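# Stow earphones in chest drawer and close it

## Task

Place the coiled earphones inside the small chest's open drawer, then push that drawer closed, with the chest still standing upright at the end.

## Robot and tools

Robot: two seven-joint arms, left_arm and right_arm, each with a parallel gripper. Calibrated bases in the scene frame: left_arm at (-0.009, +0.290, 0) m, right_arm at (+0.017, -0.393, 0) m, each turned only slightly about z. The left_arm fingers can fold: grip parts with the outer quarter of the pads (near the tips), since a grip deeper toward the palm may be loose, may squeeze too hard, or may let go; a fingertip pushed into a surface folds easily and hides the contact. right_arm fingers are rigid. A camera stand sits behind the arms; loose objects may get small random nudges.

Frame: scene frame, origin at table-top height halfway between the nominal bases, +x out over the table, +z up, left_arm on the +y side. Camera image left/right does not match arm names. Gripper axes: fingers point along its +z, close along its y. end_effector_position is the point between the closed pads; fingertips extend about 33 mm past it when the gap is 40 mm or less, only 9 mm when fully open. Reported poses may be off by a few cm, worse at long reach.

Row format (used by execute_actions and move): one flat list of 18 numbers, each in [-1, 1], covering both arms even if one is idle. Order: left dx, dy, dz, rx, ry, rz, left gripper position, force_limit, speed, then the same nine for the right arm. The six pose numbers are an offset (not a pose) from that arm's Hand target at the start of the action or move, along scene axes; 1.0 = 0.6 m for dx/dy/dz and 180 degrees for rx/ry/rz, which form one rotation vector applied about the Hand target position. Offset lengths over 1.0 are shortened. Sending six zeros re-requests the current Hand target. The three gripper numbers are absolute commands, not offsets, and must be resent each call to keep them (0 is a real command): position +1 = fully open (140 mm), about -0.8 = pads touching, -1 = close until blocked; force_limit from -1 (about 14 N) to +1 (58 N); speed -1 (about 30 mm/s) to +1 (250 mm/s), and faster closes grip much harder. Both start at +1. Each control step the commanded pose is clipped to within 70 mm and 16 degrees of the measured pose.

Tools:
- execute_actions(actions, cameras): actions is a list of actions; each action is a table of up to 15 rows, one per 1/30 s step; a short table repeats its last row. Every row in an action counts from the action's start pose. An empty list returns state plus all camera images.
- move(target, speed, blend, blocking, cameras): target is one 18-number row or a list of up to 15 rows, all offsets from the same starting Hand targets. speed is path top speed in m/s (0.002 to 2, default 0.25; single value or one per target). blend in m rounds corners (0 = stop at each). Paths are straight, ignore obstacles, last 0.5 to 10 s, and finger changes on later targets apply on arrival. blocking=false returns after about 0.5 s while motion continues.
- wait(seconds 0 to 10): let the scene run.
- stop(): brake a running move; fingers keep going.
- zoom_image(camera, region): camera is cam_left_wrist or cam_right_wrist (both 896x504); region [x0, y0, x1, y1] in pixels, at most 504 wide and high.
- clear_fault(arm): clears a reported torque or force fault on left_arm or right_arm.
- finished_scene(scene): ends the current scene, given its number; irreversible.

Results: end_effector_position (m) and end_effector_quat_wxyz in the scene frame; Hand target (the clipped last command, from which next offsets count; the gripper may rest short of it, so resend the gap as an offset); Tool commands; object_status (0 moving, 1 blocked while opening, 2 blocked while closing = likely holding, 3 reached position or pads met); position_measured in counts (3 open, 75 ~ 100 mm, 139 ~ 60 mm, 200 ~ 20 mm, 230 pads meet); joint positions, velocities (may say within noise), joint torques, external joint torques, Flange force along gripper axes; for move, a move: line giving the ending (done, off_target, moving, held, fault) and limits (paced = clipped, held = withheld). To grip harder while status is 2, raise force_limit and change position slightly (-1 to -0.98); to loosen, open and reclose slowly.

Limits and faults: contact torque limits 85 N m on waist, shoulder, upper arm roll, elbow and 11 N m on forearm roll, wrist pitch, wrist roll; 85 N contact force limit per arm including held weight. Exceeding joint ranges or speeds also faults. A faulted arm stays stopped until clear_fault; if its grip pins it, open first. Motor heat from long loads, stretched poses or pushing at unreachable targets gives MOTOR HOT, then a 30 to 60 s brake. Joint ranges (rad): waist and upper arm roll -2.901 to 2.901, shoulder -1.836 to 1.836, elbow -3.077 to -0.117, forearm roll -2.876 to 2.876, wrist pitch 0.440 to 4.622, wrist roll -3.051 to 3.051.

Avoid: dropping or flinging the earphones, anything leaving the table, tipping the chest, slamming the drawer, hitting fixed objects fast, pressing hard against surfaces, strong grips on parts still resting on something, and any contact between the two grippers or arms. An arm blocked by something keeps pushing until commanded back past its gripper.

Each tool is called after "Request:" by a JSON object that holds its "api" and its "payload", one argument or row to a line.

## Session

Request:
{"api": "execute_actions", "payload": {
  "actions": []
}}

Scene clock: 0.00 s.
left_arm: end_effector_position=(+0.2504, +0.4651, +0.1220) position_measured=3 object_status=3 end_effector_quat_wxyz=(+0.355, +0.800, +0.014, +0.484) | right_arm: end_effector_position=(+0.2772, -0.6119, +0.3061) position_measured=3 object_status=3 end_effector_quat_wxyz=(-0.005, +0.972, +0.233, -0.022)
Joint positions: left_arm=[1.207 0.151 0.33 -2.691 -0.982 1.646 0.686] | right_arm=[-0.497 -0.672 -0.15 -2.458 -0.12 1.753 -2.614]
Joint velocities: within noise
Joint torques (N m): no reading
External joint torques (N m): no reading
Flange force (N): no reading
Hand target: left_arm +0.2504, +0.4651, +0.1220; +0.355, +0.800, +0.014, +0.484 | right_arm +0.2772, -0.6119, +0.3061; -0.005, +0.972, +0.233, -0.022
Tool commands: left_gripper/position=+1.0 left_gripper/force_limit=+1.0 left_gripper/speed=+1.0 right_gripper/position=+1.0 right_gripper/force_limit=+1.0 right_gripper/speed=+1.0

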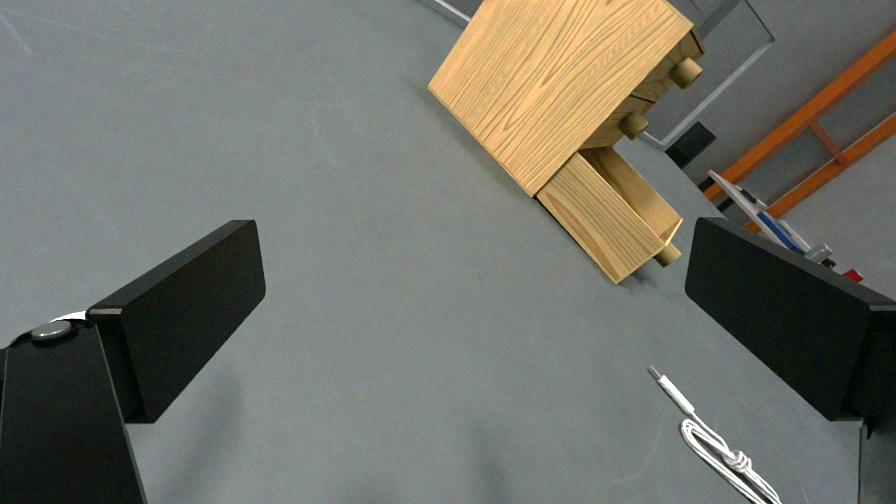

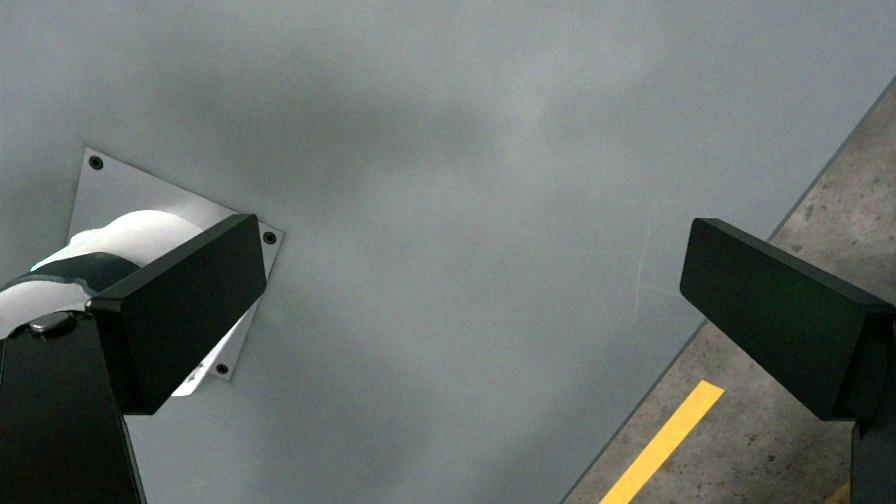

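Request:
{"api": "move", "payload": {
  "target": [
    [0.05,-0.05,0.4,0.25,-0.102,-0.35,1,1,1,0,0,0,0,0,0,1,1,1],
    [0.0,-0.53,0.53,0.499,-0.204,-0.70,1,1,1,0,0,0,0,0,0,1,1,1]
  ],
  "blend": 0.05,
  "speed": 0.35,
  "cameras": ["all"]
}}

Scene clock: 17.60 s.
left_arm: end_effector_position=(+0.2494, +0.1460, +0.4397) position_measured=3 object_status=3 end_effector_quat_wxyz=(-0.002, -0.247, +0.969, -0.003) | right_arm: end_effector_position=(+0.2772, -0.6119, +0.3061) position_measured=3 object_status=3 end_effector_quat_wxyz=(-0.005, +0.972, +0.233, -0.022)
Joint positions: left_arm=[0.404 -0.92 -0.45 -2.157 -0.373 1.302 1.065] | right_arm=[-0.497 -0.672 -0.15 -2.458 -0.12 1.753 -2.614]
Joint velocities: left_arm=[0 0 -0.001 -0.001 0.001 0.002 0.006] | right_arm=[within noise]
Joint torques (N m): left_arm=[-0.7 4.71 10.31 19.74 1.45 2.72 0.34] | right_arm=[0.37 -8.69 2.3 23.9 0.89 2.47 -0.02]
External joint torques (N m): left_arm=[-0.7 1.01 0.24 -0.32 0.73 0.26 0.34] | right_arm=[0.36 0.3 0.34 -0.55 0.01 0.02 -0.02]
Flange force (N): left_arm=[-2.5 0.9 0.0] | right_arm=[0.8 -0.5 1.3]
Hand target: left_arm +0.2504, +0.1471, +0.4400; -0.001, -0.243, +0.970, -0.001 | right_arm +0.2772, -0.6119, +0.3061; -0.005, +0.972, +0.233, -0.022
Off the commanded pose: left_arm 0.001 m, 1 deg | right_arm 0.000 m, 0 deg.
move: done

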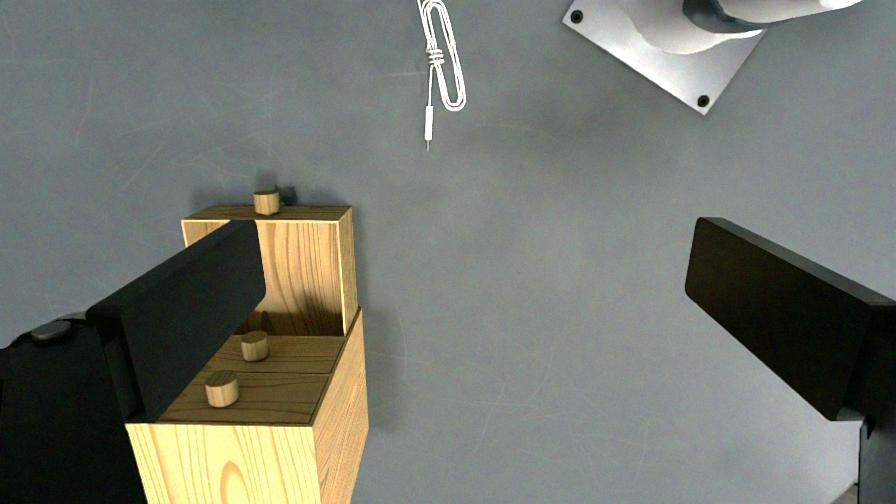

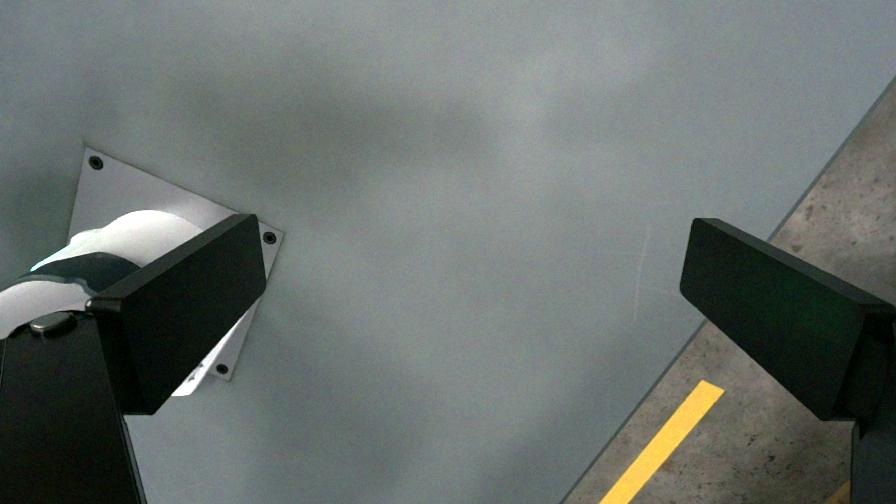

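Request:
{"api": "move", "payload": {
  "target": [0.04,-0.04,-0.4,-0.079,0.147,0,0,1,1,0,0,0,0,0,0,1,1,1],
  "cameras": ["cam_left_wrist"]
}}

Request:
{"api": "zoom_image", "payload": {
  "camera": "cam_left_wrist",
  "region": [300, 50, 650, 350]
}}

Scene clock: 31.40 s.
left_arm: end_effector_position=(+0.2733, +0.1222, +0.2005) position_measured=129 object_status=3 end_effector_quat_wxyz=(-0.254, -0.239, +0.935, -0.065) | right_arm: end_effector_position=(+0.2772, -0.6119, +0.3061) position_measured=3 object_status=3 end_effector_quat_wxyz=(-0.005, +0.972, +0.233, -0.022)
Joint positions: left_arm=[0.473 -0.355 -0.629 -2.437 -0.498 1.659 1.137] | right_arm=[-0.497 -0.672 -0.15 -2.458 -0.12 1.753 -2.614]
Joint velocities: left_arm=[-0.001 0.001 0 0 -0.001 0.004 0.001] | right_arm=[within noise]
Joint torques (N m): left_arm=[-0.07 -12.6 5.77 21.77 0.61 1.25 0.3] | right_arm=[0.32 -8.74 2.32 23.93 0.89 2.48 -0.05]
External joint torques (N m): left_arm=[-0.08 0.59 0.34 0.06 0.47 0.3 0.28] | right_arm=[0.29 0.39 0.32 -0.65 0.01 0.01 -0.05]
Flange force (N): left_arm=[-3.1 -0.4 -0.2] | right_arm=[0.7 -0.4 1.5]
Hand target: left_arm +0.2744, +0.1231, +0.2000; -0.252, -0.235, +0.936, -0.065 | right_arm +0.2772, -0.6119, +0.3061; -0.005, +0.972, +0.233, -0.022
Off the commanded pose: left_arm 0.002 m, 0 deg | right_arm 0.000 m, 0 deg.
move: done
Images, in order (width x height): cam_left_wrist 896x504.

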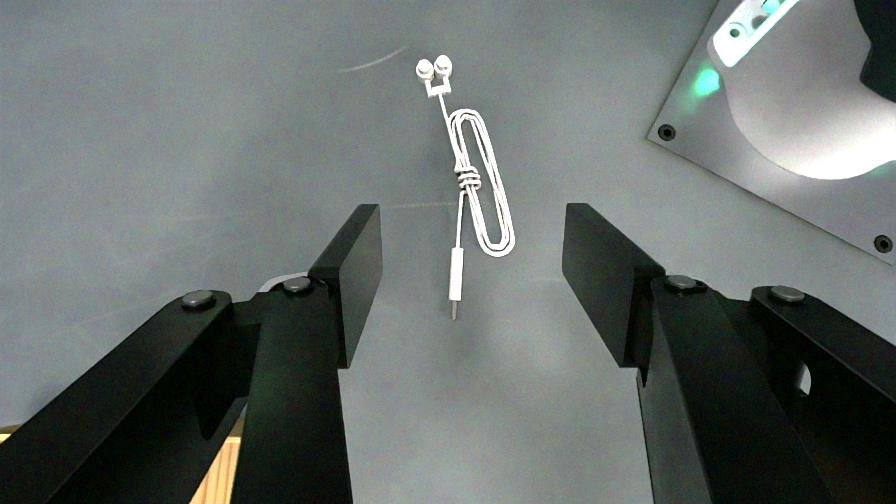

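Scaled by 1.440 from the camera's 896x504 image, which has a finer 1280x720 frame.

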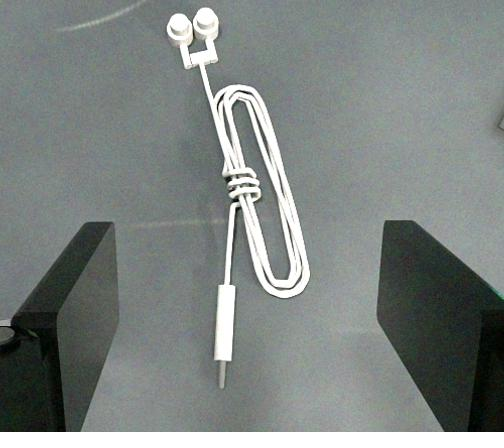

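Request:
{"api": "move", "payload": {
  "target": [-0.0995,-0.006,-0.208,0,0,0.061,-0.15,-0.5,0,0,0,0,0,0,0,1,1,1],
  "cameras": ["cam_left_wrist"]
}}

Scene clock: 48.30 s.
left_arm: end_effector_position=(+0.2141, +0.1207, +0.0755) position_measured=148 object_status=3 end_effector_quat_wxyz=(-0.245, -0.325, +0.909, -0.086) | right_arm: end_effector_position=(+0.2772, -0.6119, +0.3061) position_measured=3 object_status=3 end_effector_quat_wxyz=(-0.005, +0.972, +0.233, -0.022)
Joint positions: left_arm=[0.445 -0.348 -0.709 -2.797 -0.714 2.032 1.154] | right_arm=[-0.497 -0.672 -0.15 -2.458 -0.12 1.753 -2.614]
Joint velocities: left_arm=[0 0 0.001 0 0 0.004 0.003] | right_arm=[within noise]
Joint torques (N m): left_arm=[-0.5 -9.57 5.14 16.98 -0.03 1.23 0.22] | right_arm=[0.34 -8.71 2.31 23.9 0.91 2.47 -0.03]
External joint torques (N m): left_arm=[-0.53 0.59 0.57 -0.52 -0.24 0.28 0.2] | right_arm=[0.3 0.32 0.31 -0.58 0.03 0.01 -0.03]
Flange force (N): left_arm=[-0.7 0.5 2.7] | right_arm=[0.7 -0.5 1.4]
Hand target: left_arm +0.2147, +0.1195, +0.0752; -0.245, -0.324, +0.910, -0.088 | right_arm +0.2772, -0.6119, +0.3061; -0.005, +0.972, +0.233, -0.022
Off the commanded pose: left_arm 0.001 m, 0 deg | right_arm 0.000 m, 0 deg.
move: done
Images, in order (width x height): cam_left_wrist 896x504.

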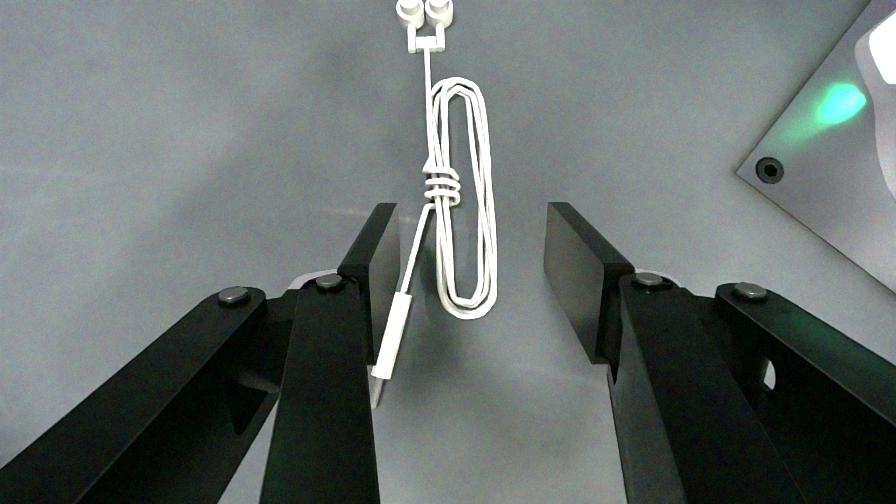

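Request:
{"api": "move", "payload": {
  "target": [
    [-0.034,-0.0275,-0.068,0,0,0,-0.15,-0.5,0,0,0,0,0,0,0,1,1,1],
    [-0.034,-0.0275,-0.068,0,0,0,-1,-0.6,-0.9,0,0,0,0,0,0,1,1,1]
  ],
  "speed": 0.08
}}

Request:
{"api": "wait", "payload": {
  "seconds": 1,
  "cameras": ["cam_left_wrist"]
}}

Scene clock: 57.60 s.
left_arm: end_effector_position=(+0.1942, +0.1041, +0.0347) position_measured=216 object_status=0 end_effector_quat_wxyz=(-0.245, -0.325, +0.909, -0.086) | right_arm: end_effector_position=(+0.2772, -0.6119, +0.3061) position_measured=3 object_status=3 end_effector_quat_wxyz=(-0.005, +0.972, +0.233, -0.022)
Joint positions: left_arm=[0.415 -0.241 -0.782 -2.853 -0.794 2.2 1.168] | right_arm=[-0.497 -0.672 -0.15 -2.458 -0.12 1.753 -2.614]
Joint torques (N m): left_arm=[-0.6 -10.34 3.78 14.7 -0.01 1.24 0.19] | right_arm=[0.31 -8.69 2.27 23.92 0.91 2.48 -0.04]
External joint torques (N m): left_arm=[-0.63 0.43 0.5 -0.46 -0.23 0.32 0.17] | right_arm=[0.27 0.39 0.28 -0.6 0.03 0.01 -0.04]
Flange force (N): left_arm=[0.0 0.8 2.9] | right_arm=[0.7 -0.3 1.4]
Hand target: left_arm +0.1943, +0.1030, +0.0344; -0.245, -0.324, +0.910, -0.088 | right_arm +0.2772, -0.6119, +0.3061; -0.005, +0.972, +0.233, -0.022
Off the commanded pose: left_arm 0.001 m, 0 deg | right_arm 0.000 m, 0 deg.
move: done

Scene clock: 58.60 s.
left_arm: end_effector_position=(+0.1942, +0.1041, +0.0347) position_measured=216 object_status=2 end_effector_quat_wxyz=(-0.245, -0.325, +0.909, -0.086) | right_arm: end_effector_position=(+0.2772, -0.6119, +0.3061) position_measured=3 object_status=3 end_effector_quat_wxyz=(-0.005, +0.972, +0.233, -0.022)
Joint positions: left_arm=[0.415 -0.241 -0.782 -2.853 -0.794 2.2 1.168] | right_arm=[-0.497 -0.672 -0.15 -2.458 -0.12 1.753 -2.614]
Joint torques (N m): left_arm=[-0.62 -10.32 3.74 14.66 -0.01 1.23 0.21] | right_arm=[0.36 -8.76 2.32 23.93 0.91 2.48 -0.04]
External joint torques (N m): left_arm=[-0.64 0.5 0.47 -0.63 -0.22 0.3 0.2] | right_arm=[0.41 0.39 0.41 -0.65 0.04 0 -0.03]
Flange force (N): left_arm=[0.0 1.0 3.2] | right_arm=[0.9 -0.6 1.5]
Hand target: left_arm +0.1943, +0.1030, +0.0344; -0.245, -0.324, +0.910, -0.088 | right_arm +0.2772, -0.6119, +0.3061; -0.005, +0.972, +0.233, -0.022
Tool commands: left_gripper/position=-1.0 left_gripper/force_limit=-0.6 left_gripper/speed=-0.9 right_gripper/position=+1.0 right_gripper/force_limit=+1.0 right_gripper/speed=+1.0
Off the commanded pose: left_arm 0.001 m, 0 deg | right_arm 0.000 m, 0 deg.
wait: 1.00 s; at rest by 0.17 s
Images, in order (width x height): cam_left_wrist 896x504.

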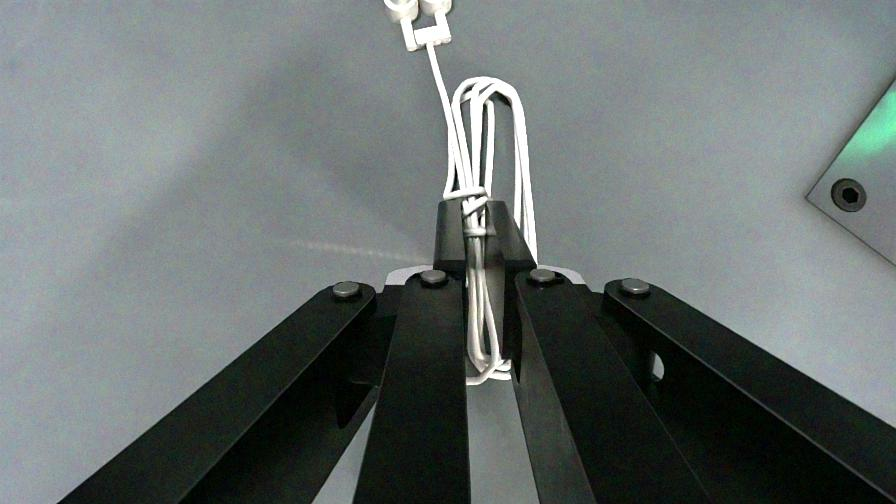

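Request:
{"api": "move", "payload": {
  "target": [
    [0,0,0.5,0,0,0,-1,-0.6,-0.9,0,0,0,0,0,0,1,1,1],
    [0.4,-0.148,0.543,0.155,-0.152,0.452,-1,-0.6,-0.9,0,0,0,0,0,0,1,1,1]
  ],
  "speed": 0.18,
  "blend": 0.03,
  "cameras": ["cam_left_wrist"]
}}

Scene clock: 87.33 s.
left_arm: end_effector_position=(+0.4345, +0.0155, +0.3603) position_measured=231 object_status=3 end_effector_quat_wxyz=(-0.152, +0.842, -0.510, +0.088) | right_arm: end_effector_position=(+0.2772, -0.6119, +0.3061) position_measured=3 object_status=3 end_effector_quat_wxyz=(-0.005, +0.972, +0.233, -0.022)
Joint positions: left_arm=[1.14 -1.402 -0.975 -1.99 -1.006 1.449 -0.326] | right_arm=[-0.497 -0.672 -0.15 -2.458 -0.12 1.753 -2.614]
Joint velocities: left_arm=[0 -0.001 0 -0.001 0 -0.001 -0.005] | right_arm=[within noise]
Joint torques (N m): left_arm=[0.15 26.59 26.42 6.65 0.95 3.02 -0.3] | right_arm=[0.26 -8.71 2.31 23.92 0.9 2.48 -0.02]
External joint torques (N m): left_arm=[0.13 1.26 0.2 -0.65 -0.06 -0.26 -0.27] | right_arm=[0.25 0.33 0.34 -0.57 0.03 0.02 -0.02]
Flange force (N): left_arm=[-0.6 -0.7 -0.8] | right_arm=[0.7 -0.5 1.4]
Hand target: left_arm +0.4343, +0.0142, +0.3602; -0.150, +0.844, -0.507, +0.089 | right_arm +0.2772, -0.6119, +0.3061; -0.005, +0.972, +0.233, -0.022
Off the commanded pose: left_arm 0.001 m, 0 deg | right_arm 0.000 m, 0 deg.
move: done
Images, in order (width x height): cam_left_wrist 896x504.

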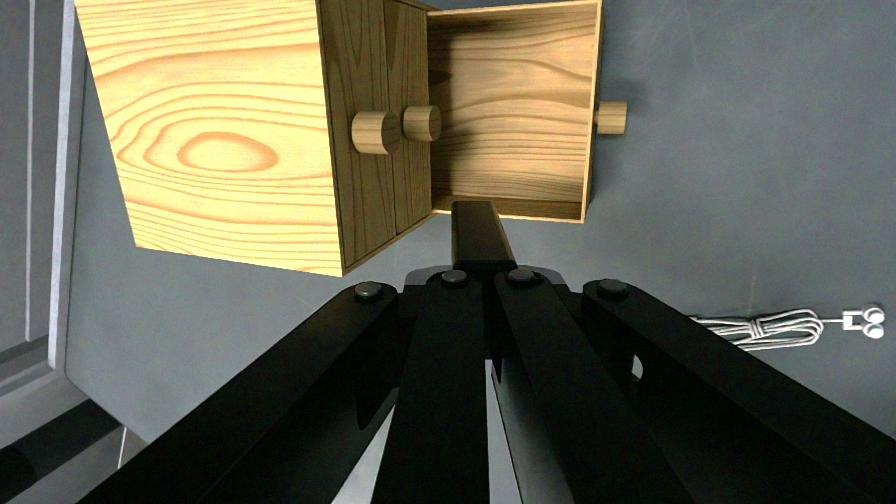

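Request:
{"api": "move", "payload": {
  "target": [
    [-0.25,0.13,-0.05,-0.1,0.1,-0.3,-0.15,-0.5,0,0,0,0,0,0,0,1,1,1],
    [-0.366,0.175,-0.36,-0.155,0.152,-0.452,-0.15,-0.5,0,0,0,0,0,0,0,1,1,1]
  ],
  "blend": 0.05,
  "cameras": ["cam_left_wrist"]
}}

Request:
{"api": "zoom_image", "payload": {
  "camera": "cam_left_wrist",
  "region": [300, 0, 650, 350]
}}

Scene clock: 97.90 s.
left_arm: end_effector_position=(+0.2151, +0.1180, +0.1451) position_measured=148 object_status=3 end_effector_quat_wxyz=(-0.245, -0.328, +0.908, -0.089) | right_arm: end_effector_position=(+0.2772, -0.6119, +0.3061) position_measured=3 object_status=3 end_effector_quat_wxyz=(-0.005, +0.972, +0.233, -0.022)
Joint positions: left_arm=[0.49 -0.572 -0.687 -2.732 -0.717 1.752 1.135] | right_arm=[-0.497 -0.672 -0.15 -2.458 -0.12 1.753 -2.614]
Joint velocities: left_arm=[-0.001 0 0.001 0 -0.002 -0.001 0.006] | right_arm=[within noise]
Joint torques (N m): left_arm=[-0.56 -5.07 8.25 18.81 0.77 1.25 0.26] | right_arm=[0.33 -8.72 2.26 23.91 0.9 2.46 -0.03]
External joint torques (N m): left_arm=[-0.63 0.71 0.73 -0.91 0.61 0.3 0.24] | right_arm=[0.35 0.42 0.33 -0.65 0.02 -0.01 -0.03]
Flange force (N): left_arm=[-1.8 1.9 1.2] | right_arm=[0.8 -0.4 1.5]
Hand target: left_arm +0.2147, +0.1192, +0.1442; -0.245, -0.324, +0.910, -0.088 | right_arm +0.2772, -0.6119, +0.3061; -0.005, +0.972, +0.233, -0.022
Off the commanded pose: left_arm 0.002 m, 1 deg | right_arm 0.000 m, 0 deg.
move: done
Images, in order (width x height): cam_left_wrist 896x504.

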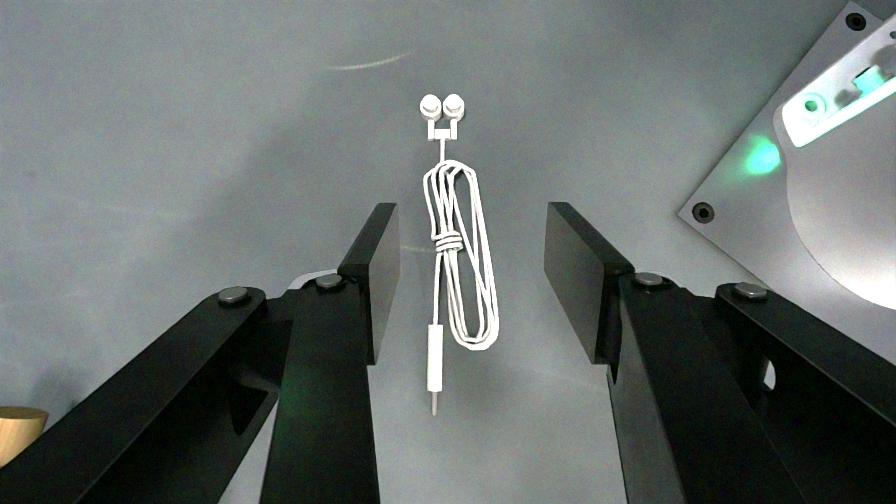

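Scaled by 1.440 from the camera's 896x504 image, which has a finer 1280x720 frame.

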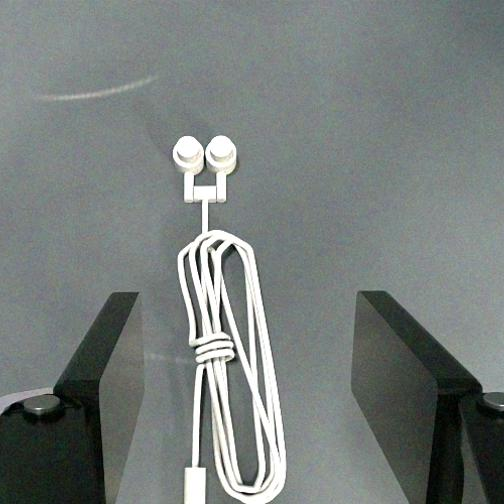

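Request:
{"api": "move", "payload": {
  "target": [
    [-0.015,-0.008,-0.12,0,0,0,-0.28,-0.5,0,0,0,0,0,0,0,1,1,1],
    [-0.026,-0.021,-0.19,0,0,0,-0.28,-0.5,0,0,0,0,0,0,0,1,1,1]
  ],
  "speed": 0.08,
  "cameras": ["cam_left_wrist"]
}}

Request:
{"api": "zoom_image", "payload": {
  "camera": "cam_left_wrist",
  "region": [300, 50, 650, 400]
}}

Scene clock: 108.40 s.
left_arm: end_effector_position=(+0.1980, +0.1071, +0.0304) position_measured=164 object_status=3 end_effector_quat_wxyz=(-0.246, -0.325, +0.909, -0.087) | right_arm: end_effector_position=(+0.2772, -0.6119, +0.3061) position_measured=3 object_status=3 end_effector_quat_wxyz=(-0.005, +0.972, +0.233, -0.022)
Joint positions: left_arm=[0.528 -0.229 -0.884 -2.841 -0.803 2.201 1.191] | right_arm=[-0.497 -0.672 -0.15 -2.458 -0.12 1.753 -2.614]
Joint velocities: left_arm=[0.001 -0.001 0 -0.001 0.001 0.005 -0.001] | right_arm=[within noise]
Joint torques (N m): left_arm=[-0.04 -9.14 4.1 14.86 0.43 1.15 0.21] | right_arm=[0.31 -8.71 2.31 23.95 0.9 2.47 -0.08]
External joint torques (N m): left_arm=[-0.04 0.53 0.66 -0.06 0.21 0.24 0.2] | right_arm=[0.27 0.45 0.3 -0.64 0.02 -0.01 -0.08]
Flange force (N): left_arm=[-3.6 -0.6 1.5] | right_arm=[0.7 -0.2 1.5]
Hand target: left_arm +0.1991, +0.1066, +0.0302; -0.245, -0.324, +0.910, -0.088 | right_arm +0.2772, -0.6119, +0.3061; -0.005, +0.972, +0.233, -0.022
Off the commanded pose: left_arm 0.001 m, 0 deg | right_arm 0.000 m, 0 deg.
move: done
Images, in order (width x height): cam_left_wrist 896x504.

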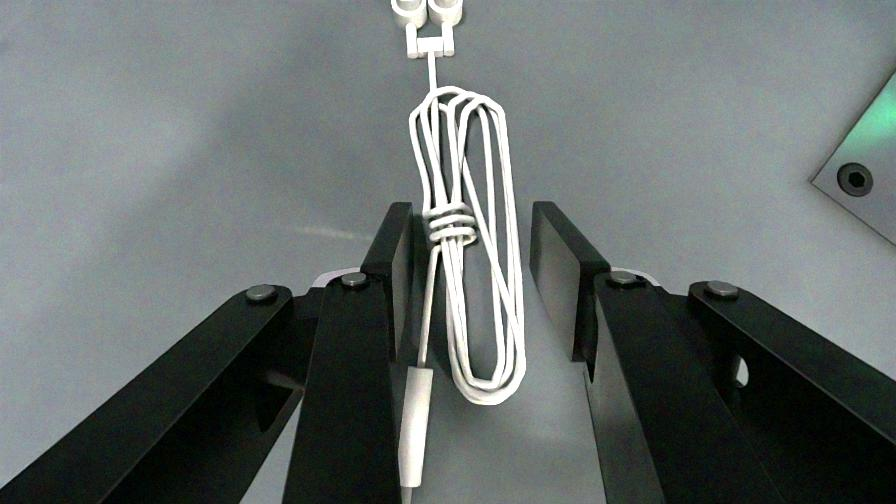

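Scaled by 1.440 from the camera's 896x504 image, which has a finer 1280x720 frame.

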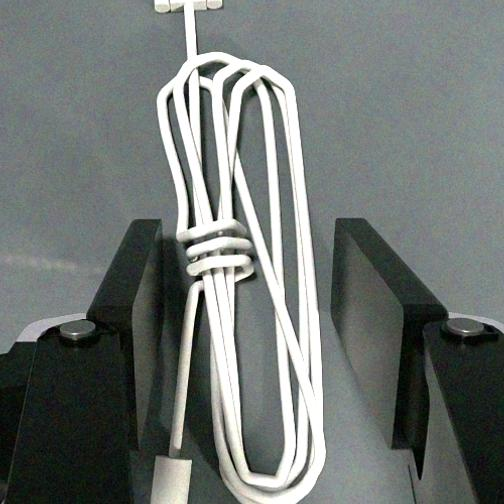

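Request:
{"api": "move", "payload": {
  "target": [
    [-0.002,-0.002,-0.006,0,0,0,-0.28,-0.5,0,0,0,0,0,0,0,1,1,1],
    [-0.002,-0.002,-0.006,0,0,0,-1,-0.1,-0.8,0,0,0,0,0,0,1,1,1]
  ],
  "speed": 0.04
}}

Request:
{"api": "wait", "payload": {
  "seconds": 1,
  "cameras": ["cam_left_wrist"]
}}

Request:
{"api": "zoom_image", "payload": {
  "camera": "cam_left_wrist",
  "region": [300, 50, 650, 400]
}}

Scene clock: 114.10 s.
left_arm: end_effector_position=(+0.1997, +0.1049, +0.0307) position_measured=188 object_status=0 end_effector_quat_wxyz=(-0.247, -0.326, +0.908, -0.089) | right_arm: end_effector_position=(+0.2772, -0.6119, +0.3061) position_measured=3 object_status=3 end_effector_quat_wxyz=(-0.005, +0.972, +0.233, -0.022)
Joint positions: left_arm=[0.531 -0.22 -0.884 -2.836 -0.803 2.203 1.191] | right_arm=[-0.497 -0.672 -0.15 -2.458 -0.12 1.753 -2.614]
Joint torques (N m): left_arm=[-1.8 -4.55 0.41 10.14 -0.98 3.87 0.36] | right_arm=[0.3 -8.73 2.32 23.93 0.91 2.48 -0.03]
External joint torques (N m): left_arm=[-1.8 5.33 -2.94 -4.84 -1.19 2.97 0.34] | right_arm=[0.31 0.35 0.37 -0.63 0.03 0.01 -0.03]
Flange force (N): left_arm=[-18.1 -10.1 40.5] | right_arm=[0.8 -0.6 1.5]
Hand target: left_arm +0.1979, +0.1054, +0.0266; -0.245, -0.324, +0.910, -0.088 | right_arm +0.2772, -0.6119, +0.3061; -0.005, +0.972, +0.233, -0.022
Off the commanded pose: left_arm 0.005 m, 0 deg | right_arm 0.000 m, 0 deg.
move: off_target (left_arm); target 2's new numbers were sent with left_arm's hand 0.004 m and 0 deg from that target

Scene clock: 115.10 s.
left_arm: end_effector_position=(+0.1997, +0.1049, +0.0307) position_measured=188 object_status=2 end_effector_quat_wxyz=(-0.247, -0.326, +0.908, -0.089) | right_arm: end_effector_position=(+0.2772, -0.6119, +0.3061) position_measured=3 object_status=3 end_effector_quat_wxyz=(-0.005, +0.972, +0.233, -0.022)
Joint positions: left_arm=[0.531 -0.22 -0.884 -2.836 -0.803 2.203 1.191] | right_arm=[-0.497 -0.672 -0.15 -2.458 -0.12 1.753 -2.614]
Joint torques (N m): left_arm=[-1.79 -4.51 0.35 10.13 -1 3.87 0.35] | right_arm=[0.33 -8.76 2.32 23.95 0.9 2.47 -0.02]
External joint torques (N m): left_arm=[-1.77 5.36 -2.97 -4.86 -1.21 2.97 0.34] | right_arm=[0.32 0.33 0.33 -0.58 0.02 0 -0.02]
Flange force (N): left_arm=[-18.2 -10.2 40.7] | right_arm=[0.7 -0.5 1.3]
Hand target: left_arm +0.1979, +0.1054, +0.0266; -0.245, -0.324, +0.910, -0.088 | right_arm +0.2772, -0.6119, +0.3061; -0.005, +0.972, +0.233, -0.022
Tool commands: left_gripper/position=-1.0 left_gripper/force_limit=-0.1 left_gripper/speed=-0.8 right_gripper/position=+1.0 right_gripper/force_limit=+1.0 right_gripper/speed=+1.0
Off the commanded pose: left_arm 0.005 m, 0 deg | right_arm 0.000 m, 0 deg.
wait: 1.00 s; at rest by 0.17 s
Images, in order (width x height): cam_left_wrist 896x504.

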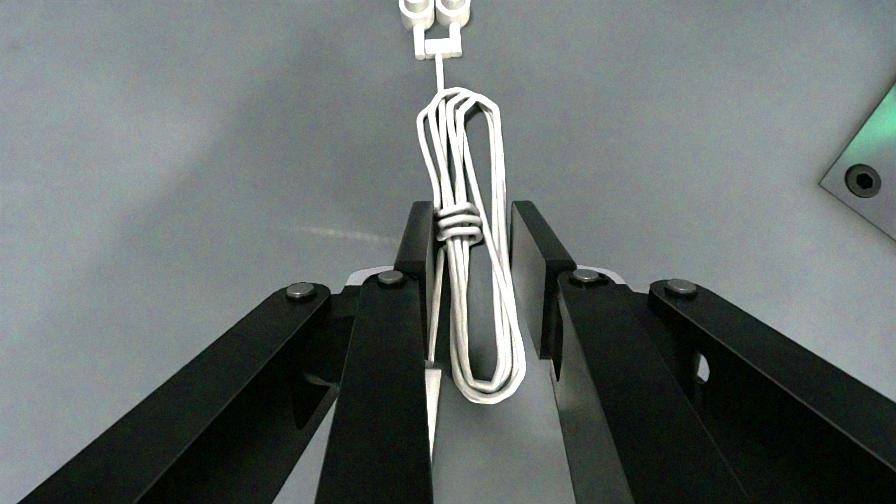

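Scaled by 1.440 from the camera's 896x504 image, which has a finer 1280x720 frame.

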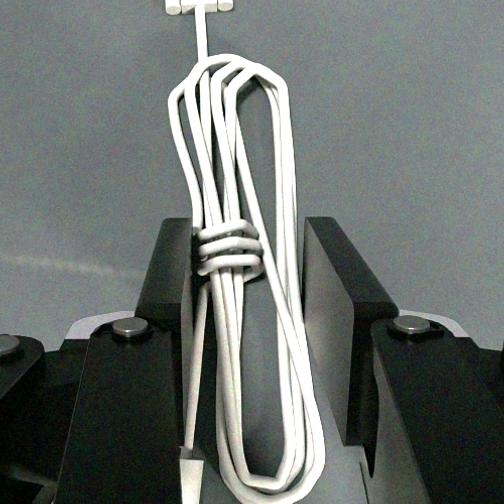

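Request:
{"api": "move", "payload": {
  "target": [
    [0,0,0.007,0,0,0,-1,-0.1,-0.8,0,0,0,0,0,0,1,1,1],
    [0,0,0.007,0,0,0,-0.97,-0.1,-0.8,0,0,0,0,0,0,1,1,1]
  ],
  "speed": 0.04
}}

Request:
{"api": "wait", "payload": {
  "seconds": 1.5,
  "cameras": ["cam_left_wrist"]
}}

Request:
{"api": "zoom_image", "payload": {
  "camera": "cam_left_wrist",
  "region": [300, 50, 650, 400]
}}

Scene clock: 120.93 s.
left_arm: end_effector_position=(+0.1983, +0.1054, +0.0314) position_measured=219 object_status=2 end_effector_quat_wxyz=(-0.246, -0.324, +0.909, -0.088) | right_arm: end_effector_position=(+0.2772, -0.6119, +0.3061) position_measured=3 object_status=3 end_effector_quat_wxyz=(-0.005, +0.972, +0.233, -0.022)
Joint positions: left_arm=[0.524 -0.231 -0.883 -2.839 -0.806 2.198 1.191] | right_arm=[-0.497 -0.672 -0.15 -2.458 -0.12 1.753 -2.614]
Joint torques (N m): left_arm=[-0.89 -9.69 3.46 12.86 0.01 1.34 0.15] | right_arm=[0.3 -8.75 2.3 23.93 0.9 2.47 0]
External joint torques (N m): left_arm=[-0.94 -0.09 -0.07 -2.12 -0.21 0.44 0.14] | right_arm=[0.28 0.4 0.3 -0.63 0.02 0 0]
Flange force (N): left_arm=[5.0 5.3 4.0] | right_arm=[0.7 -0.4 1.5]
Hand target: left_arm +0.1979, +0.1054, +0.0308; -0.245, -0.324, +0.910, -0.088 | right_arm +0.2772, -0.6119, +0.3061; -0.005, +0.972, +0.233, -0.022
Off the commanded pose: left_arm 0.001 m, 0 deg | right_arm 0.000 m, 0 deg.
move: done

Scene clock: 122.43 s.
left_arm: end_effector_position=(+0.1983, +0.1054, +0.0314) position_measured=219 object_status=2 end_effector_quat_wxyz=(-0.246, -0.324, +0.909, -0.088) | right_arm: end_effector_position=(+0.2772, -0.6119, +0.3061) position_measured=3 object_status=3 end_effector_quat_wxyz=(-0.005, +0.972, +0.233, -0.022)
Joint positions: left_arm=[0.524 -0.231 -0.883 -2.839 -0.806 2.198 1.191] | right_arm=[-0.497 -0.672 -0.15 -2.458 -0.12 1.753 -2.614]
Joint torques (N m): left_arm=[-0.91 -9.73 3.9 12.87 0 1.34 0.17] | right_arm=[0.29 -8.74 2.33 23.95 0.89 2.47 -0.03]
External joint torques (N m): left_arm=[-0.97 -0.1 0.35 -2.14 -0.21 0.43 0.15] | right_arm=[0.25 0.39 0.33 -0.59 0.01 0 -0.02]
Flange force (N): left_arm=[5.2 6.0 3.2] | right_arm=[0.7 -0.4 1.4]
Hand target: left_arm +0.1979, +0.1054, +0.0308; -0.245, -0.324, +0.910, -0.088 | right_arm +0.2772, -0.6119, +0.3061; -0.005, +0.972, +0.233, -0.022
Tool commands: left_gripper/position=-0.97 left_gripper/force_limit=-0.1 left_gripper/speed=-0.8 right_gripper/position=+1.0 right_gripper/force_limit=+1.0 right_gripper/speed=+1.0
Off the commanded pose: left_arm 0.001 m, 0 deg | right_arm 0.000 m, 0 deg.
wait: 1.50 s; at rest by 0.17 s
Images, in order (width x height): cam_left_wrist 896x504.

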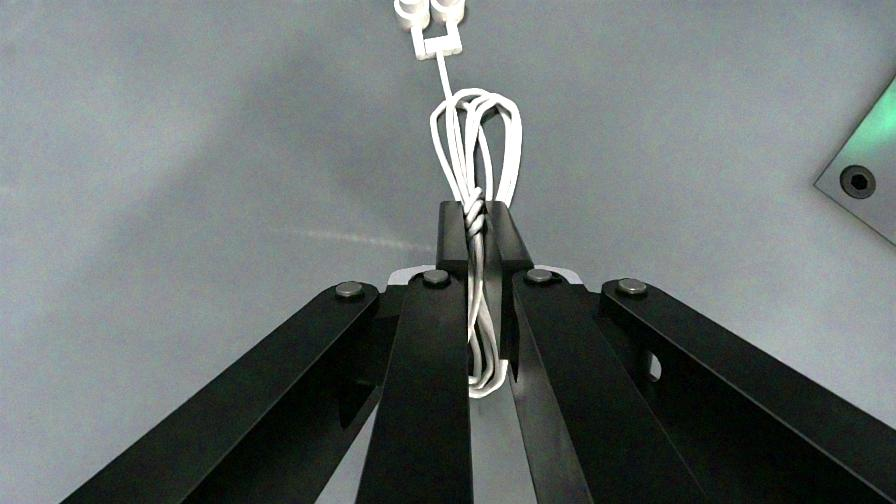

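Scaled by 1.440 from the camera's 896x504 image, which has a finer 1280x720 frame.

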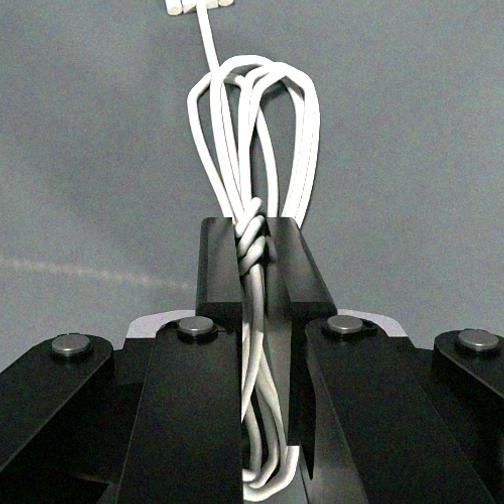

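Request:
{"api": "move", "payload": {
  "target": [0,0,0.2,0,0,0,-0.97,-0.1,-0.8,0,0,0,0,0,0,1,1,1],
  "speed": 0.08,
  "cameras": ["cam_left_wrist"]
}}

Scene clock: 126.53 s.
left_arm: end_effector_position=(+0.1983, +0.1043, +0.1502) position_measured=221 object_status=2 end_effector_quat_wxyz=(-0.245, -0.321, +0.910, -0.091) | right_arm: end_effector_position=(+0.2772, -0.6119, +0.3061) position_measured=3 object_status=3 end_effector_quat_wxyz=(-0.005, +0.972, +0.233, -0.022)
Joint positions: left_arm=[0.42 -0.634 -0.665 -2.764 -0.748 1.725 1.117] | right_arm=[-0.497 -0.672 -0.15 -2.458 -0.12 1.753 -2.614]
Joint velocities: left_arm=[0.001 -0.002 0 -0.001 0 -0.004 -0.005] | right_arm=[within noise]
Joint torques (N m): left_arm=[0.38 -5.16 7.89 19.96 0.65 0.75 -0.19] | right_arm=[0.29 -8.74 2.31 23.94 0.9 2.46 -0.04]
External joint torques (N m): left_arm=[0.35 -0.69 0.1 0.06 0.54 -0.22 -0.21] | right_arm=[0.26 0.36 0.31 -0.6 0.02 0 -0.03]
Flange force (N): left_arm=[1.8 2.2 -2.4] | right_arm=[0.6 -0.5 1.4]
Hand target: left_arm +0.1979, +0.1054, +0.1508; -0.245, -0.324, +0.910, -0.088 | right_arm +0.2772, -0.6119, +0.3061; -0.005, +0.972, +0.233, -0.022
Off the commanded pose: left_arm 0.001 m, 0 deg | right_arm 0.000 m, 0 deg.
move: done
Images, in order (width x height): cam_left_wrist 896x504.

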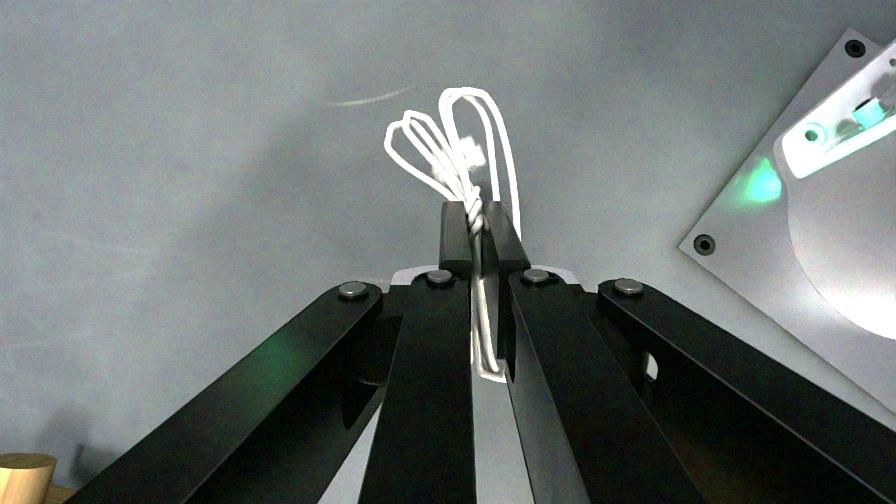

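Request:
{"api": "move", "payload": {
  "target": [
    [0,0,0.25,0,0,0,-0.97,-0.1,-0.8,0,0,0,0,0,0,1,1,1],
    [0.4,-0.152,0.317,0.155,-0.152,0.452,-0.97,-0.1,-0.8,0,0,0,0,0,0,1,1,1]
  ],
  "speed": 0.14,
  "blend": 0.03,
  "cameras": ["cam_left_wrist"]
}}

Scene clock: 140.03 s.
left_arm: end_effector_position=(+0.4380, +0.0155, +0.3410) position_measured=221 object_status=2 end_effector_quat_wxyz=(-0.151, +0.842, -0.510, +0.088) | right_arm: end_effector_position=(+0.2772, -0.6119, +0.3061) position_measured=3 object_status=3 end_effector_quat_wxyz=(-0.005, +0.972, +0.233, -0.022)
Joint positions: left_arm=[1.156 -1.461 -0.988 -2.022 -1.061 1.442 -0.308] | right_arm=[-0.497 -0.672 -0.15 -2.458 -0.12 1.753 -2.614]
Joint velocities: left_arm=[-0.001 -0.001 0.001 0 -0.001 0 -0.007] | right_arm=[within noise]
Joint torques (N m): left_arm=[0.17 27.24 26.83 5.55 0.97 3.08 -0.28] | right_arm=[0.33 -8.71 2.31 23.94 0.9 2.47 -0.05]
External joint torques (N m): left_arm=[0.22 1.38 0.21 -0.71 -0.03 -0.21 -0.25] | right_arm=[0.36 0.4 0.39 -0.62 0.02 0 -0.05]
Flange force (N): left_arm=[-0.7 -1.0 -0.9] | right_arm=[0.8 -0.5 1.4]
Hand target: left_arm +0.4379, +0.0142, +0.3410; -0.150, +0.844, -0.507, +0.089 | right_arm +0.2772, -0.6119, +0.3061; -0.005, +0.972, +0.233, -0.022
Off the commanded pose: left_arm 0.001 m, 0 deg | right_arm 0.000 m, 0 deg.
move: done
Images, in order (width x height): cam_left_wrist 896x504.

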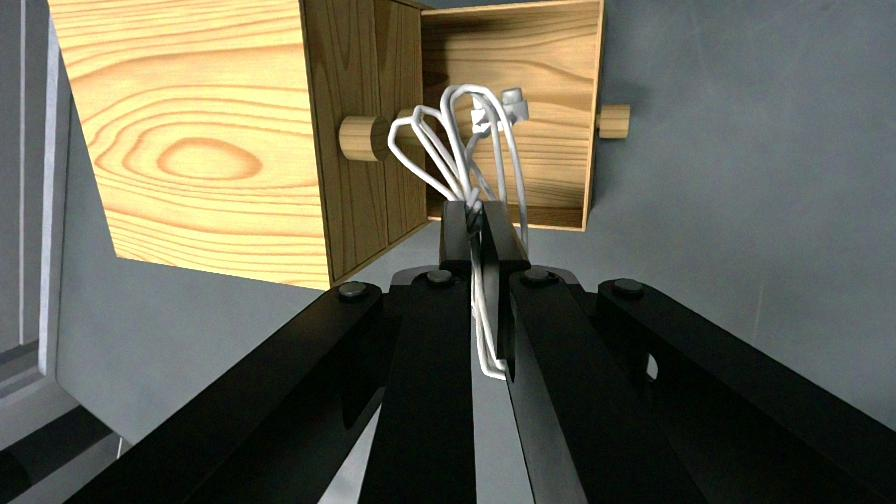

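Request:
{"api": "move", "payload": {
  "target": [
    [0.078,-0.007,-0.05,0,0,0,-0.97,-0.1,-0.8,0,0,0,0,0,0,1,1,1],
    [0.078,-0.007,-0.33,0,0,0,-0.97,-0.1,-0.8,0,0,0,0,0,0,1,1,1]
  ],
  "speed": 0.12,
  "blend": 0.01,
  "cameras": ["cam_left_wrist"]
}}

Scene clock: 151.63 s.
left_arm: end_effector_position=(+0.4838, +0.0111, +0.1426) position_measured=221 object_status=2 end_effector_quat_wxyz=(-0.150, +0.843, -0.510, +0.086) | right_arm: end_effector_position=(+0.2772, -0.6119, +0.3061) position_measured=3 object_status=3 end_effector_quat_wxyz=(-0.005, +0.972, +0.233, -0.022)
Joint positions: left_arm=[1.143 -1.658 -1.354 -2.182 -1.4 1.671 -0.32] | right_arm=[-0.497 -0.672 -0.15 -2.458 -0.12 1.753 -2.614]
Joint velocities: left_arm=[-0.001 0 0.002 -0.001 -0.002 0.005 -0.003] | right_arm=[within noise]
Joint torques (N m): left_arm=[-0.59 25.38 29.7 -1.75 0.83 3.57 -0.27] | right_arm=[0.29 -8.73 2.32 23.9 0.9 2.46 -0.03]
External joint torques (N m): left_arm=[-0.54 0.46 -0.23 -1.91 -0.17 0.3 -0.23] | right_arm=[0.28 0.34 0.34 -0.63 0.02 0 -0.03]
Flange force (N): left_arm=[-6.2 4.2 1.0] | right_arm=[0.7 -0.6 1.5]
Hand target: left_arm +0.4847, +0.0100, +0.1430; -0.150, +0.844, -0.507, +0.089 | right_arm +0.2772, -0.6119, +0.3061; -0.005, +0.972, +0.233, -0.022
Off the commanded pose: left_arm 0.001 m, 0 deg | right_arm 0.000 m, 0 deg.
move: done
Images, in order (width x height): cam_left_wrist 896x504.

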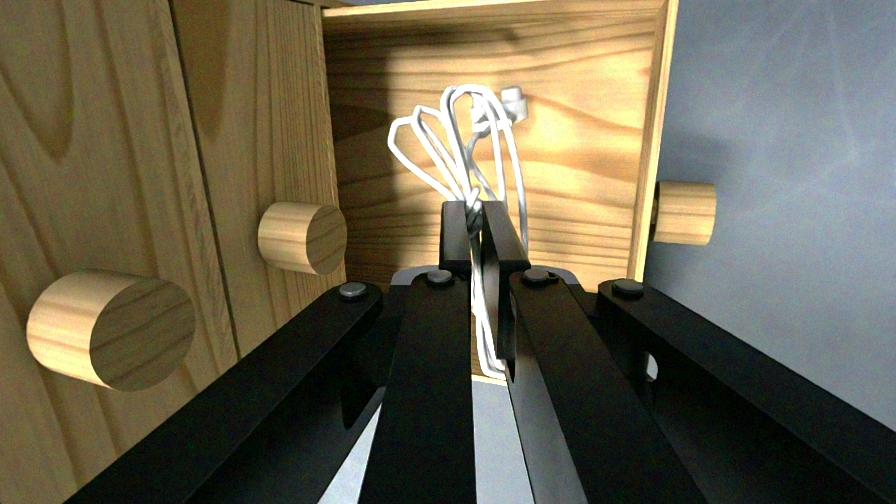

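Request:
{"api": "move", "payload": {
  "target": [
    [0.010,-0.061,0,0,0,0,-0.97,-0.1,-0.8,0,0,0,0,0,0,1,1,1],
    [0.010,-0.061,-0.09,0,0,0,-0.97,-0.1,-0.8,0,0,0,0,0,0,1,1,1]
  ],
  "speed": 0.08,
  "cameras": ["cam_left_wrist"]
}}

Scene clock: 162.17 s.
left_arm: end_effector_position=(+0.4900, -0.0254, +0.0890) position_measured=221 object_status=2 end_effector_quat_wxyz=(-0.150, +0.843, -0.510, +0.086) | right_arm: end_effector_position=(+0.2772, -0.6119, +0.3061) position_measured=3 object_status=3 end_effector_quat_wxyz=(-0.005, +0.972, +0.233, -0.022)
Joint positions: left_arm=[1.143 -1.705 -1.452 -2.11 -1.481 1.718 -0.406] | right_arm=[-0.497 -0.672 -0.15 -2.458 -0.12 1.753 -2.614]
Joint velocities: left_arm=[-0.001 0.001 0.001 0 -0.001 0.005 -0.005] | right_arm=[within noise]
Joint torques (N m): left_arm=[-0.74 27.05 30.35 -4.06 0.76 3.56 -0.16] | right_arm=[0.27 -8.72 2.26 23.93 0.91 2.47 -0.06]
External joint torques (N m): left_arm=[-0.84 0.72 -0.52 -1.82 -0.3 0.31 -0.13] | right_arm=[0.26 0.31 0.28 -0.58 0.03 0 -0.05]
Flange force (N): left_arm=[-7.2 4.5 0.7] | right_arm=[0.5 -0.5 1.4]
Hand target: left_arm +0.4907, -0.0266, +0.0890; -0.150, +0.844, -0.507, +0.089 | right_arm +0.2772, -0.6119, +0.3061; -0.005, +0.972, +0.233, -0.022
Off the commanded pose: left_arm 0.001 m, 0 deg | right_arm 0.000 m, 0 deg.
move: done
Images, in order (width x height): cam_left_wrist 896x504.

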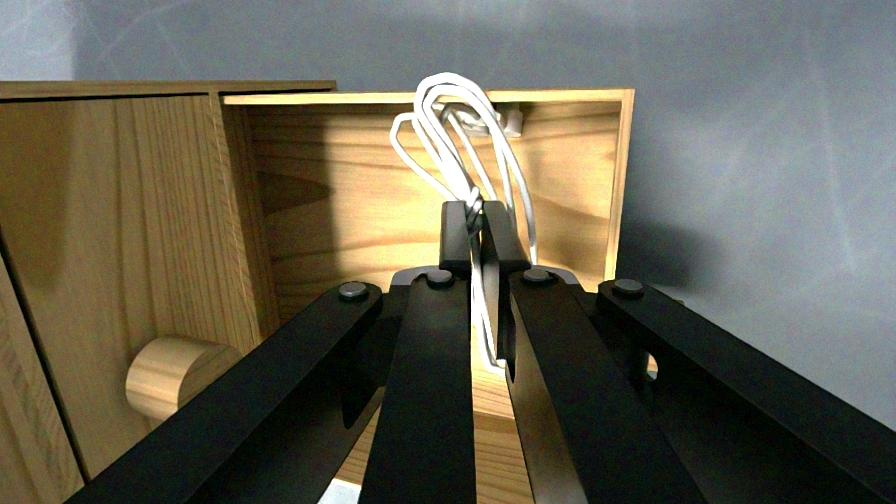

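Request:
{"api": "move", "payload": {
  "target": [
    [-0.015,0.030,0.01,0,0,0,-0.97,-0.1,-0.8,0,0,0,0,0,0,1,1,1],
    [-0.015,0.030,-0.045,0,0,0,-0.97,-0.1,-0.8,0,0,0,0,0,0,1,1,1]
  ],
  "speed": 0.06,
  "cameras": ["cam_left_wrist"]
}}

Scene clock: 170.70 s.
left_arm: end_effector_position=(+0.4809, -0.0077, +0.0619) position_measured=221 object_status=2 end_effector_quat_wxyz=(-0.150, +0.844, -0.507, +0.087) | right_arm: end_effector_position=(+0.2772, -0.6119, +0.3061) position_measured=3 object_status=3 end_effector_quat_wxyz=(-0.005, +0.972, +0.233, -0.022)
Joint positions: left_arm=[1.1 -1.727 -1.511 -2.18 -1.529 1.754 -0.388] | right_arm=[-0.497 -0.672 -0.15 -2.458 -0.12 1.753 -2.614]
Joint velocities: left_arm=[0 0 0 0 0 0.003 -0.001] | right_arm=[within noise]
Joint torques (N m): left_arm=[-0.64 25.15 29.69 -4.98 0.73 3.55 -0.04] | right_arm=[0.34 -8.75 2.26 23.93 0.89 2.47 -0.02]
External joint torques (N m): left_arm=[-0.82 0.7 -0.67 -1.83 -0.31 0.28 0] | right_arm=[0.35 0.43 0.31 -0.71 0.01 -0.01 -0.02]
Flange force (N): left_arm=[-7.5 4.5 0.6] | right_arm=[0.8 -0.5 1.7]
Hand target: left_arm +0.4817, -0.0086, +0.0620; -0.150, +0.844, -0.507, +0.089 | right_arm +0.2772, -0.6119, +0.3061; -0.005, +0.972, +0.233, -0.022
Off the commanded pose: left_arm 0.001 m, 0 deg | right_arm 0.000 m, 0 deg.
move: done
Images, in order (width x height): cam_left_wrist 896x504.

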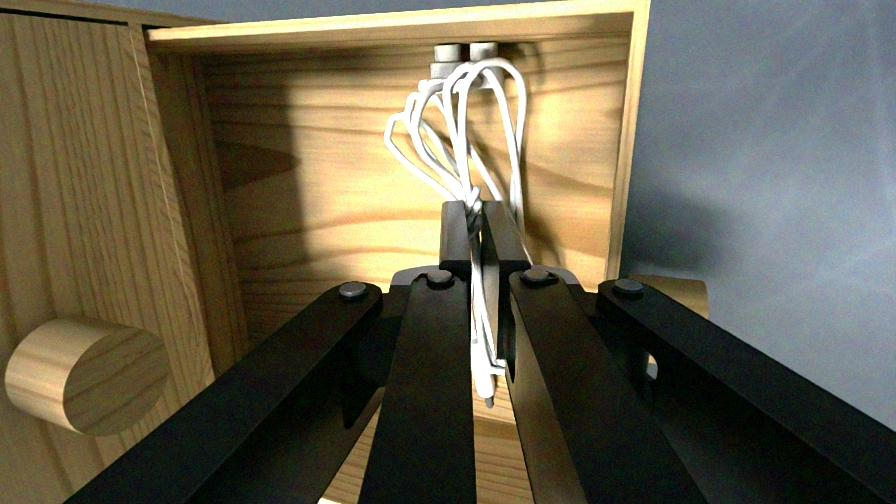

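Request:
{"api": "move", "payload": {
  "target": [
    [0,0,-0.022,0,0,0,-0.97,-0.1,-0.8,0,0,0,0,0,0,1,1,1],
    [0,0,-0.022,0,0,0,-0.55,-0.1,-0.9,0,0,0,0,0,0,1,1,1]
  ],
  "speed": 0.04,
  "cameras": ["cam_left_wrist"]
}}

Scene clock: 175.03 s.
left_arm: end_effector_position=(+0.4816, -0.0073, +0.0489) position_measured=199 object_status=0 end_effector_quat_wxyz=(-0.151, +0.843, -0.509, +0.087) | right_arm: end_effector_position=(+0.2772, -0.6119, +0.3061) position_measured=3 object_status=3 end_effector_quat_wxyz=(-0.005, +0.972, +0.233, -0.022)
Joint positions: left_arm=[1.096 -1.734 -1.539 -2.181 -1.549 1.774 -0.388] | right_arm=[-0.497 -0.672 -0.15 -2.458 -0.12 1.753 -2.614]
Joint torques (N m): left_arm=[-0.68 25.46 29.63 -5.18 0.95 3.5 -0.2] | right_arm=[0.36 -8.75 2.32 23.95 0.89 2.47 -0.04]
External joint torques (N m): left_arm=[-0.71 1.15 -0.74 -1.7 -0.08 0.24 -0.17] | right_arm=[0.38 0.34 0.39 -0.59 0.01 0 -0.04]
Flange force (N): left_arm=[-6.6 4.2 -0.2] | right_arm=[0.8 -0.6 1.4]
Hand target: left_arm +0.4817, -0.0086, +0.0488; -0.150, +0.844, -0.507, +0.089 | right_arm +0.2772, -0.6119, +0.3061; -0.005, +0.972, +0.233, -0.022
Off the commanded pose: left_arm 0.001 m, 0 deg | right_arm 0.000 m, 0 deg.
move: done
Images, in order (width x height): cam_left_wrist 896x504.

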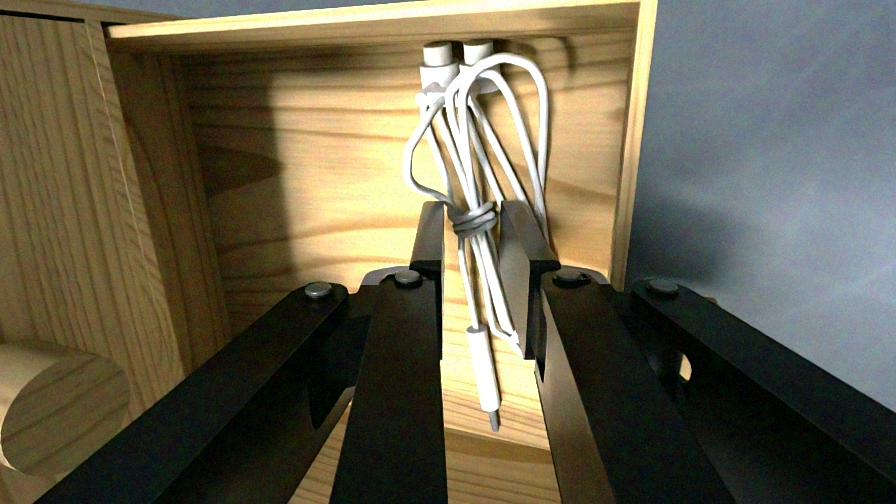

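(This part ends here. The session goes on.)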